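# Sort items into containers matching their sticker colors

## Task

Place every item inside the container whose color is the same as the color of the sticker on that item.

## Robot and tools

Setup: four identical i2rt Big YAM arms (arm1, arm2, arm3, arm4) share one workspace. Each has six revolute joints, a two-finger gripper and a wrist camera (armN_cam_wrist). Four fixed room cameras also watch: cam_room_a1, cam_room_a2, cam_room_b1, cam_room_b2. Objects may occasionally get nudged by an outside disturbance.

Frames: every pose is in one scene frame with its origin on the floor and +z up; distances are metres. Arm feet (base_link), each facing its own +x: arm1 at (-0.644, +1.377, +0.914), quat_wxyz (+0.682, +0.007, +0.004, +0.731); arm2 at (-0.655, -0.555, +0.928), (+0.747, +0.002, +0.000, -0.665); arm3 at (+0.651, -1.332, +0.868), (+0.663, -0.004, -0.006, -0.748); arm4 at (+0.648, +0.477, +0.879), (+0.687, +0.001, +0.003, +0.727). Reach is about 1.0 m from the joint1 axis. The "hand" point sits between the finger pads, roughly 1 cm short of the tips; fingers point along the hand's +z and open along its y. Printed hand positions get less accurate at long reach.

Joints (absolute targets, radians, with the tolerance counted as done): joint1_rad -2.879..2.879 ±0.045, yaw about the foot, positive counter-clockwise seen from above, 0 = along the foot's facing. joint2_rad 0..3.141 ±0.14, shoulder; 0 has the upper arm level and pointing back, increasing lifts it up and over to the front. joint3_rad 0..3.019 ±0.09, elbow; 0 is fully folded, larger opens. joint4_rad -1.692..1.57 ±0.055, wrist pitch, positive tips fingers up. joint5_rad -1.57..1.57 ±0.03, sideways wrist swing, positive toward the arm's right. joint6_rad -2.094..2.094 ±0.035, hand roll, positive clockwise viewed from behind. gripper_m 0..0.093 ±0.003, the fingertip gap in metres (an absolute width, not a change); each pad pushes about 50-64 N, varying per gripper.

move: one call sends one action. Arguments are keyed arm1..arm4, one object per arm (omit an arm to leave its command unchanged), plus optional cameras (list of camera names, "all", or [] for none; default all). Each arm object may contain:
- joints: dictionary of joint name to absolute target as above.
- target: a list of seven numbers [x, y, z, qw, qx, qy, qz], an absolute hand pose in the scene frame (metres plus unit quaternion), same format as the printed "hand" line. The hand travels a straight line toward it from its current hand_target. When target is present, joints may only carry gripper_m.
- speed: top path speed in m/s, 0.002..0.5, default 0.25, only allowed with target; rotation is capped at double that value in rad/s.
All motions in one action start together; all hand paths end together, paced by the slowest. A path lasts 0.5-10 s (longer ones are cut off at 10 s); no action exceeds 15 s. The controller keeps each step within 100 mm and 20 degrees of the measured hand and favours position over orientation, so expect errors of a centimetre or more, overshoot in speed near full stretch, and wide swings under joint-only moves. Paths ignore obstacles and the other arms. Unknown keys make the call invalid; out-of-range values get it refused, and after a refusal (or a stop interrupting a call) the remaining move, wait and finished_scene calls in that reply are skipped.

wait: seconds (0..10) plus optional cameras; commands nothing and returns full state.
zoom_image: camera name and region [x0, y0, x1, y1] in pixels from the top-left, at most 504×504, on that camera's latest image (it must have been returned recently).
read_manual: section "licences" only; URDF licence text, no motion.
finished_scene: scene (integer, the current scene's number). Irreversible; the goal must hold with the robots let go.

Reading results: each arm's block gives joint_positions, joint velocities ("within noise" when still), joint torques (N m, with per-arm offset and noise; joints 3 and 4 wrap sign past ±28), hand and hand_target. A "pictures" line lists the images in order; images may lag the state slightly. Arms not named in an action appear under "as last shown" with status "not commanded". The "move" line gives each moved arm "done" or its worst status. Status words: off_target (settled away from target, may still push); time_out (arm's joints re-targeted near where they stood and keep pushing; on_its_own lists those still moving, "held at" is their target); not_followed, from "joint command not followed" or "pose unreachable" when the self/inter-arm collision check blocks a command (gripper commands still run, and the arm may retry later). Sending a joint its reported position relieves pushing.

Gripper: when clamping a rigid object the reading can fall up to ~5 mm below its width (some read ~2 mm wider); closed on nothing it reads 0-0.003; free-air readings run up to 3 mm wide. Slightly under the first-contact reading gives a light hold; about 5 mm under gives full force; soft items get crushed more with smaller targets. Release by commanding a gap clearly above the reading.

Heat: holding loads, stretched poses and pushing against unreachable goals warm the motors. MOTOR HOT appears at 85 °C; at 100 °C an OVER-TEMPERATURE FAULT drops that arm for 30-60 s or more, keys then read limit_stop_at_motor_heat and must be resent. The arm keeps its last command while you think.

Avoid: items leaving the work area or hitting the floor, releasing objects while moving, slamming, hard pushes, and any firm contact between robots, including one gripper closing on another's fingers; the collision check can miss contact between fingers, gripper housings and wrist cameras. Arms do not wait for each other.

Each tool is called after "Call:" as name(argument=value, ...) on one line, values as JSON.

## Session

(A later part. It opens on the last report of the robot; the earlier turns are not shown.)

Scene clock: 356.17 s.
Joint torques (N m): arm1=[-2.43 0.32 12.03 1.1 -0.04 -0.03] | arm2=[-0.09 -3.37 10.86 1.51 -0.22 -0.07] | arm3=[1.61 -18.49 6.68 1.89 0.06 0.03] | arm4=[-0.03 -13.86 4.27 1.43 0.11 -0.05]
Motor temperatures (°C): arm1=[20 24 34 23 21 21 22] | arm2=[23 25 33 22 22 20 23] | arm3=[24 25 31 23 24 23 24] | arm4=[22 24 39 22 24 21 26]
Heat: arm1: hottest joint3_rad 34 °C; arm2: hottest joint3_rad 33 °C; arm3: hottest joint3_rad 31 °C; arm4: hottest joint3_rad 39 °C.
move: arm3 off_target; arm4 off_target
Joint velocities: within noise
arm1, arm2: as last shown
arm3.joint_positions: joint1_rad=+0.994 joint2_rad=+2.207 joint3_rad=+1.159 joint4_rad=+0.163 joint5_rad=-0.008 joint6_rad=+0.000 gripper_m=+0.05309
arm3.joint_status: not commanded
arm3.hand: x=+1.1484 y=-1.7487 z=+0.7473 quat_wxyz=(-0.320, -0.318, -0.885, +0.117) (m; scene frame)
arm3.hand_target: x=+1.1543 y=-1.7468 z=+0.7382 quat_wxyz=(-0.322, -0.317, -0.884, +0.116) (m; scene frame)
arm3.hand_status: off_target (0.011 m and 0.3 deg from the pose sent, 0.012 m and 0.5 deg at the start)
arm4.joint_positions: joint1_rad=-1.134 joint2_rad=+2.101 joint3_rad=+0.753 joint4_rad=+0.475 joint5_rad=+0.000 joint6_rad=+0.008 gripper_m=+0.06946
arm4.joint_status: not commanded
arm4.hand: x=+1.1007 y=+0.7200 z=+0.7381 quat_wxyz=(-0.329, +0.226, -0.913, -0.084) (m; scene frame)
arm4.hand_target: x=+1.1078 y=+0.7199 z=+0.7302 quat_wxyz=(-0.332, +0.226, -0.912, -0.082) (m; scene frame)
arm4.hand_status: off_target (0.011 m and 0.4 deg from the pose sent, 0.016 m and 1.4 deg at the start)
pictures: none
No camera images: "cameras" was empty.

Call:
move(arm3={"joints": {"gripper_m": 0.075}}, arm4={"joints": {"gripper_m": 0.086}}, cameras=["arm3_cam_wrist", "arm4_cam_wrist"])

Call:
move(arm3={"target": [1.106, -1.714, 0.86, 0.3219, 0.3175, 0.8844, -0.1156], "speed": 0.12}, arm4={"target": [1.055, 0.694, 0.86, 0.332, -0.2257, 0.9122, 0.0822], "speed": 0.12}, cameras=["arm3_cam_wrist", "arm4_cam_wrist", "cam_room_a1", "cam_room_a2"])

Scene clock: 365.83 s.
Joint torques (N m): arm1=[-2.08 0.15 12.08 1.07 -0.03 -0.05] | arm2=[0.03 -3.25 10.89 1.5 -0.22 -0.08] | arm3=[1.79 -18.43 6.64 1.85 0.05 0.01] | arm4=[0.15 -14.21 4.01 1.55 0.1 -0.02]
Motor temperatures (°C): arm1=[20 24 34 23 21 21 21] | arm2=[23 25 33 22 22 20 23] | arm3=[24 25 31 23 24 23 24] | arm4=[22 24 37 22 24 21 26]
Heat: arm1: hottest joint3_rad 34 °C; arm2: hottest joint3_rad 33 °C; arm3: hottest joint3_rad 31 °C; arm4: hottest joint3_rad 37 °C.
move: arm3 done; arm4 done
Joint velocities: within noise
arm1, arm2: as last shown
arm3.joint_positions: joint1_rad=+0.994 joint2_rad=+2.208 joint3_rad=+1.159 joint4_rad=+0.164 joint5_rad=-0.007 joint6_rad=+0.001 gripper_m=+0.07496
arm3.joint_status: all done
arm3.hand: x=+1.1484 y=-1.7487 z=+0.7470 quat_wxyz=(-0.320, -0.319, -0.884, +0.117) (m; scene frame)
arm3.hand_target: x=+1.1543 y=-1.7468 z=+0.7382 quat_wxyz=(-0.322, -0.318, -0.884, +0.116) (m; scene frame)
arm3.hand_status: not commanded
arm4.joint_positions: joint1_rad=-1.134 joint2_rad=+2.103 joint3_rad=+0.755 joint4_rad=+0.476 joint5_rad=+0.000 joint6_rad=+0.008 gripper_m=+0.08590
arm4.joint_status: all done
arm4.hand: x=+1.1012 y=+0.7203 z=+0.7378 quat_wxyz=(-0.329, +0.226, -0.913, -0.084) (m; scene frame)
arm4.hand_target: x=+1.1079 y=+0.7199 z=+0.7303 quat_wxyz=(-0.332, +0.226, -0.912, -0.082) (m; scene frame)
arm4.hand_status: not commanded
pictures: arm3_cam_wrist, arm4_cam_wrist
Images, in order (width x height): arm3_cam_wrist 672x504, arm4_cam_wrist 672x504.

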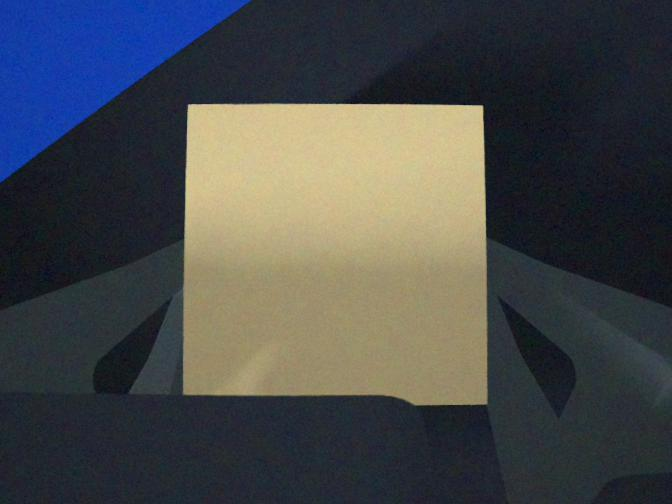

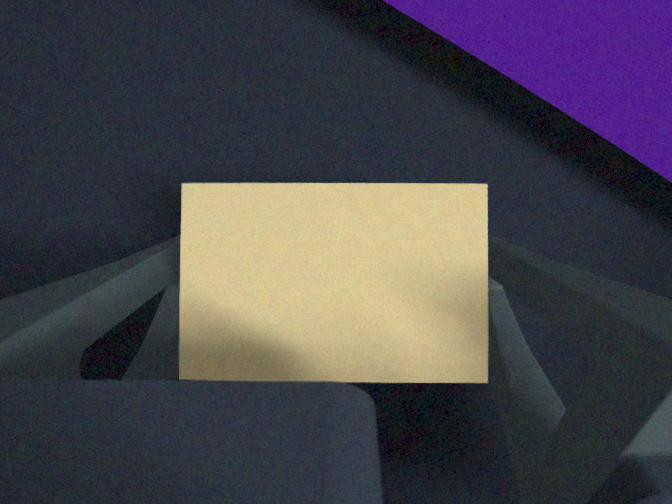

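Scene clock: 367.70 s.
Joint torques (N m): arm1=[-2.2 0.32 11.95 1.06 -0.05 -0.05] | arm2=[-0.03 -3.43 10.88 1.5 -0.21 -0.08] | arm3=[0.73 -17.96 6.09 0.99 -0.09 -0.09] | arm4=[0.26 -12.51 4.77 0.58 0.2 0.02]
Motor temperatures (°C): arm1=[20 24 34 23 21 21 21] | arm2=[23 25 33 22 22 20 23] | arm3=[24 25 31 23 24 23 24] | arm4=[22 24 37 22 24 21 26]
Heat: arm1: hottest joint3_rad 34 °C; arm2: hottest joint3_rad 33 °C; arm3: hottest joint3_rad 31 °C; arm4: hottest joint3_rad 37 °C.
move: arm3 done; arm4 done
Joint velocities: within noise
arm1, arm2: as last shown
arm3.joint_positions: joint1_rad=+0.994 joint2_rad=+1.872 joint3_rad=+0.985 joint4_rad=+0.013 joint5_rad=-0.013 joint6_rad=+0.001 gripper_m=+0.07496
arm3.joint_status: not commanded
arm3.hand: x=+1.1109 y=-1.7146 z=+0.8610 quat_wxyz=(-0.326, -0.317, -0.883, +0.117) (m; scene frame)
arm3.hand_target: x=+1.1060 y=-1.7141 z=+0.8600 quat_wxyz=(-0.322, -0.318, -0.884, +0.116) (m; scene frame)
arm3.hand_status: done (0.005 m and 0.5 deg from the pose sent, 0.126 m and 0.3 deg at the start)
arm4.joint_positions: joint1_rad=-1.134 joint2_rad=+1.641 joint3_rad=+0.582 joint4_rad=+0.203 joint5_rad=+0.000 joint6_rad=+0.008 gripper_m=+0.08590
arm4.joint_status: not commanded
arm4.hand: x=+1.0571 y=+0.6967 z=+0.8610 quat_wxyz=(-0.336, +0.226, -0.910, -0.086) (m; scene frame)
arm4.hand_target: x=+1.0550 y=+0.6941 z=+0.8600 quat_wxyz=(-0.332, +0.226, -0.912, -0.082) (m; scene frame)
arm4.hand_status: done (0.004 m and 0.7 deg from the pose sent, 0.133 m and 0.4 deg at the start)
pictures: arm3_cam_wrist, arm4_cam_wrist, cam_room_a1, cam_room_a2
Images, in order (width x height): arm3_cam_wrist 672x504, arm4_cam_wrist 672x504, cam_room_a1 672x504, cam_room_a2 672x504.

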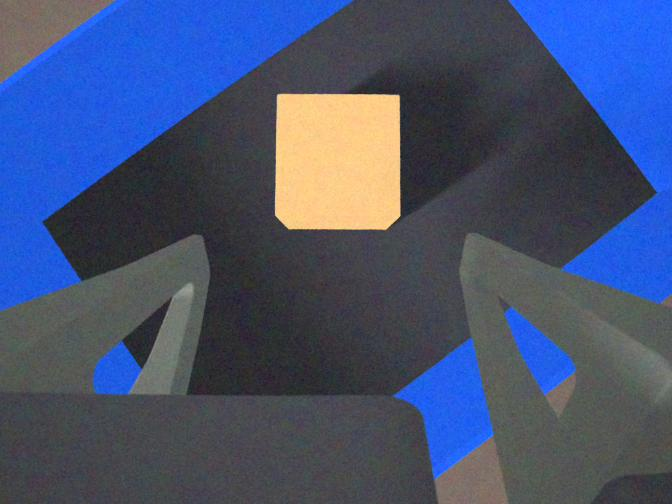

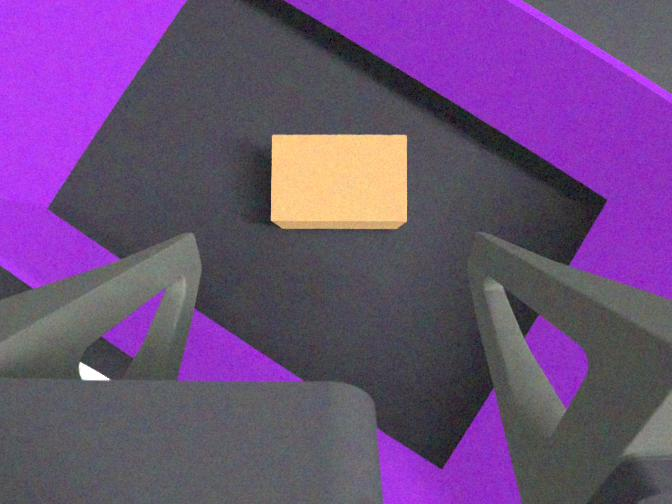

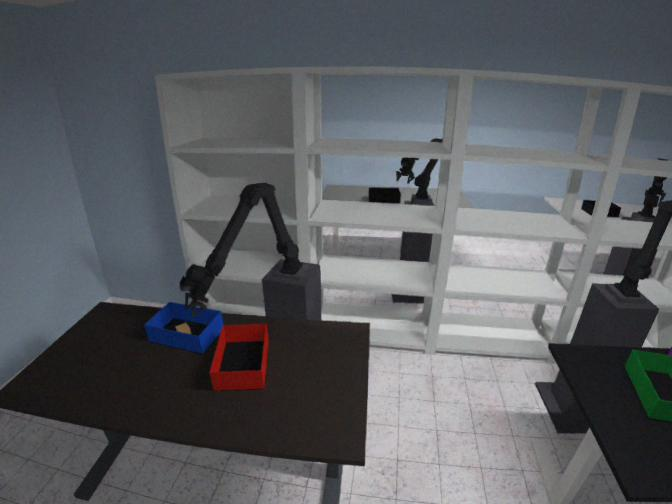

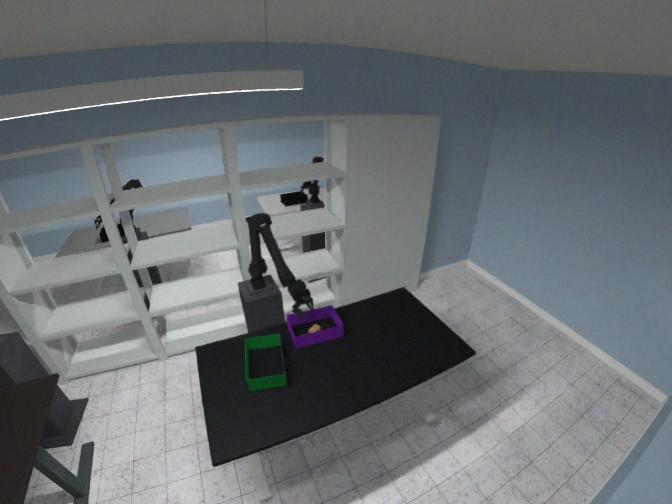

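Call:
move(arm3={"joints": {"joint2_rad": 0.9, "joint3_rad": 0.9, "joint4_rad": -0.8}}, arm4={"joints": {"joint2_rad": 0.9, "joint3_rad": 0.9, "joint4_rad": -0.8}}, cameras=["cam_room_a1", "cam_room_a2", "cam_room_b1", "cam_room_b2"])

Call:
zoom_image(camera="cam_room_b2", region=[310, 305, 410, 380])

Call:
zoom_image(camera="cam_room_b1", region=[215, 305, 315, 380])

Scene clock: 374.63 s.
Joint torques (N m): arm1=[-2.43 -0.15 12.04 1.14 -0.03 -0.06] | arm2=[0.03 -3.31 10.86 1.51 -0.21 -0.08] | arm3=[0.85 -4.95 10.66 1.13 -0.07 -0.1] | arm4=[0.5 -4.84 9.91 0.66 0.18 0.03]
Motor temperatures (°C): arm1=[20 24 34 23 21 21 21] | arm2=[23 25 33 22 22 20 23] | arm3=[24 25 30 23 24 23 24] | arm4=[22 24 36 22 24 21 26]
Heat: arm1: hottest joint3_rad 34 °C; arm2: hottest joint3_rad 33 °C; arm3: hottest joint3_rad 30 °C; arm4: hottest joint3_rad 36 °C.
move: arm3 done; arm4 done
Joint velocities: within noise
arm1, arm2: as last shown
arm3.joint_positions: joint1_rad=+0.994 joint2_rad=+0.898 joint3_rad=+0.892 joint4_rad=-0.793 joint5_rad=-0.013 joint6_rad=+0.001 gripper_m=+0.07496
arm3.joint_status: all done
arm3.hand: x=+0.9526 y=-1.5781 z=+1.1617 quat_wxyz=(-0.359, -0.312, -0.870, +0.128) (m; scene frame)
arm3.hand_target: x=+0.9519 y=-1.5798 z=+1.1643 quat_wxyz=(-0.358, -0.312, -0.871, +0.129) (m; scene frame)
arm3.hand_status: not commanded
arm4.joint_positions: joint1_rad=-1.134 joint2_rad=+0.891 joint3_rad=+0.893 joint4_rad=-0.788 joint5_rad=+0.000 joint6_rad=+0.008 gripper_m=+0.08590
arm4.joint_status: all done
arm4.hand: x=+0.9951 y=+0.6637 z=+1.1711 quat_wxyz=(-0.368, +0.222, -0.898, -0.094) (m; scene frame)
arm4.hand_target: x=+0.9961 y=+0.6629 z=+1.1698 quat_wxyz=(-0.362, +0.223, -0.901, -0.090) (m; scene frame)
arm4.hand_status: not commanded
pictures: cam_room_a1, cam_room_a2, cam_room_b1, cam_room_b2
Images, in order (width x height): cam_room_a1 672x504, cam_room_a2 672x504, cam_room_b1 672x504, cam_room_b2 672x504.

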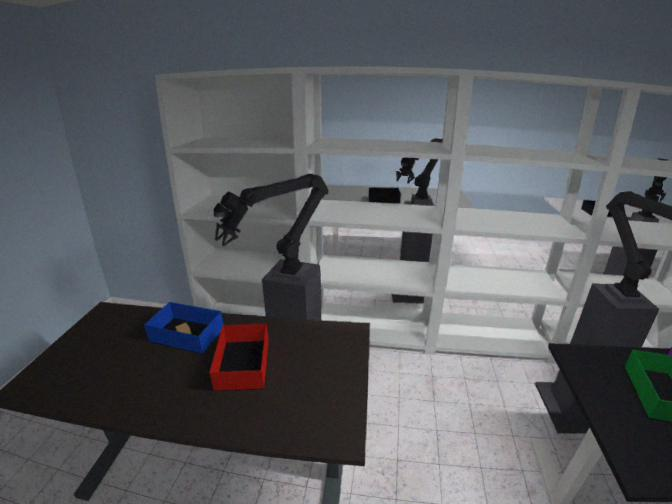

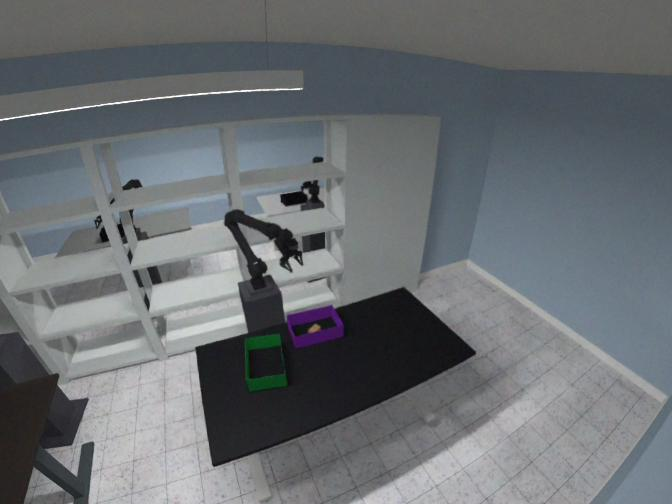

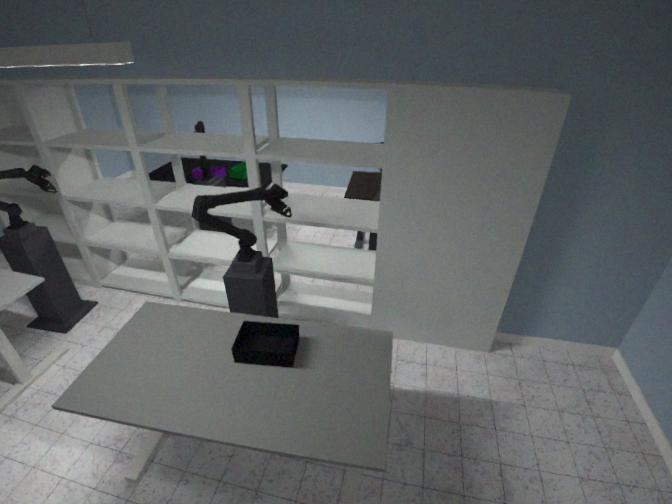

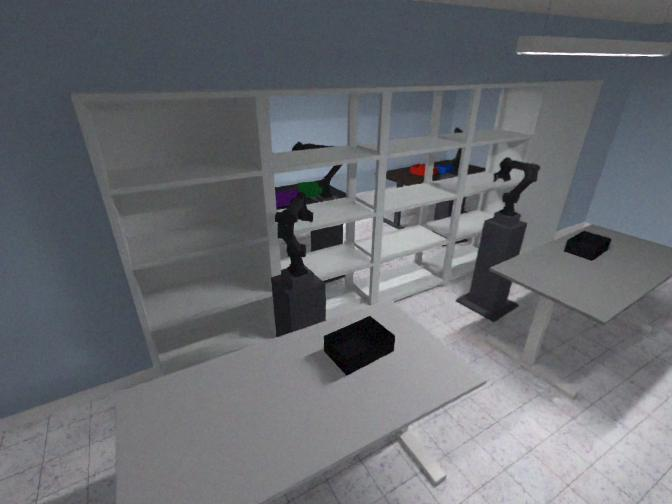

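Scaled by 5.040.

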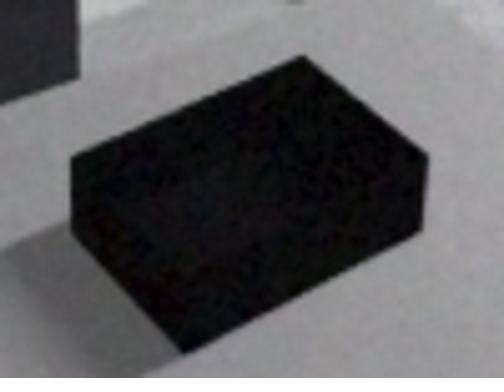

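Scaled by 5.040.

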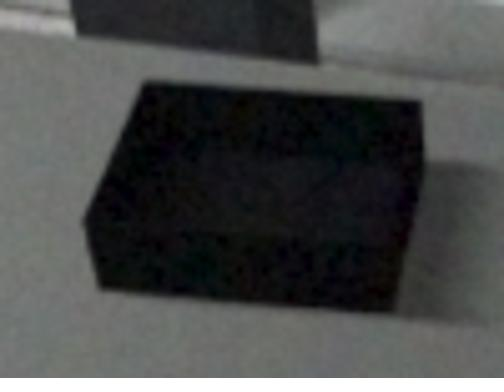

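Boxes empty; both items are in place.

Call:
finished_scene(scene=3)

The scene is finished: the task was done.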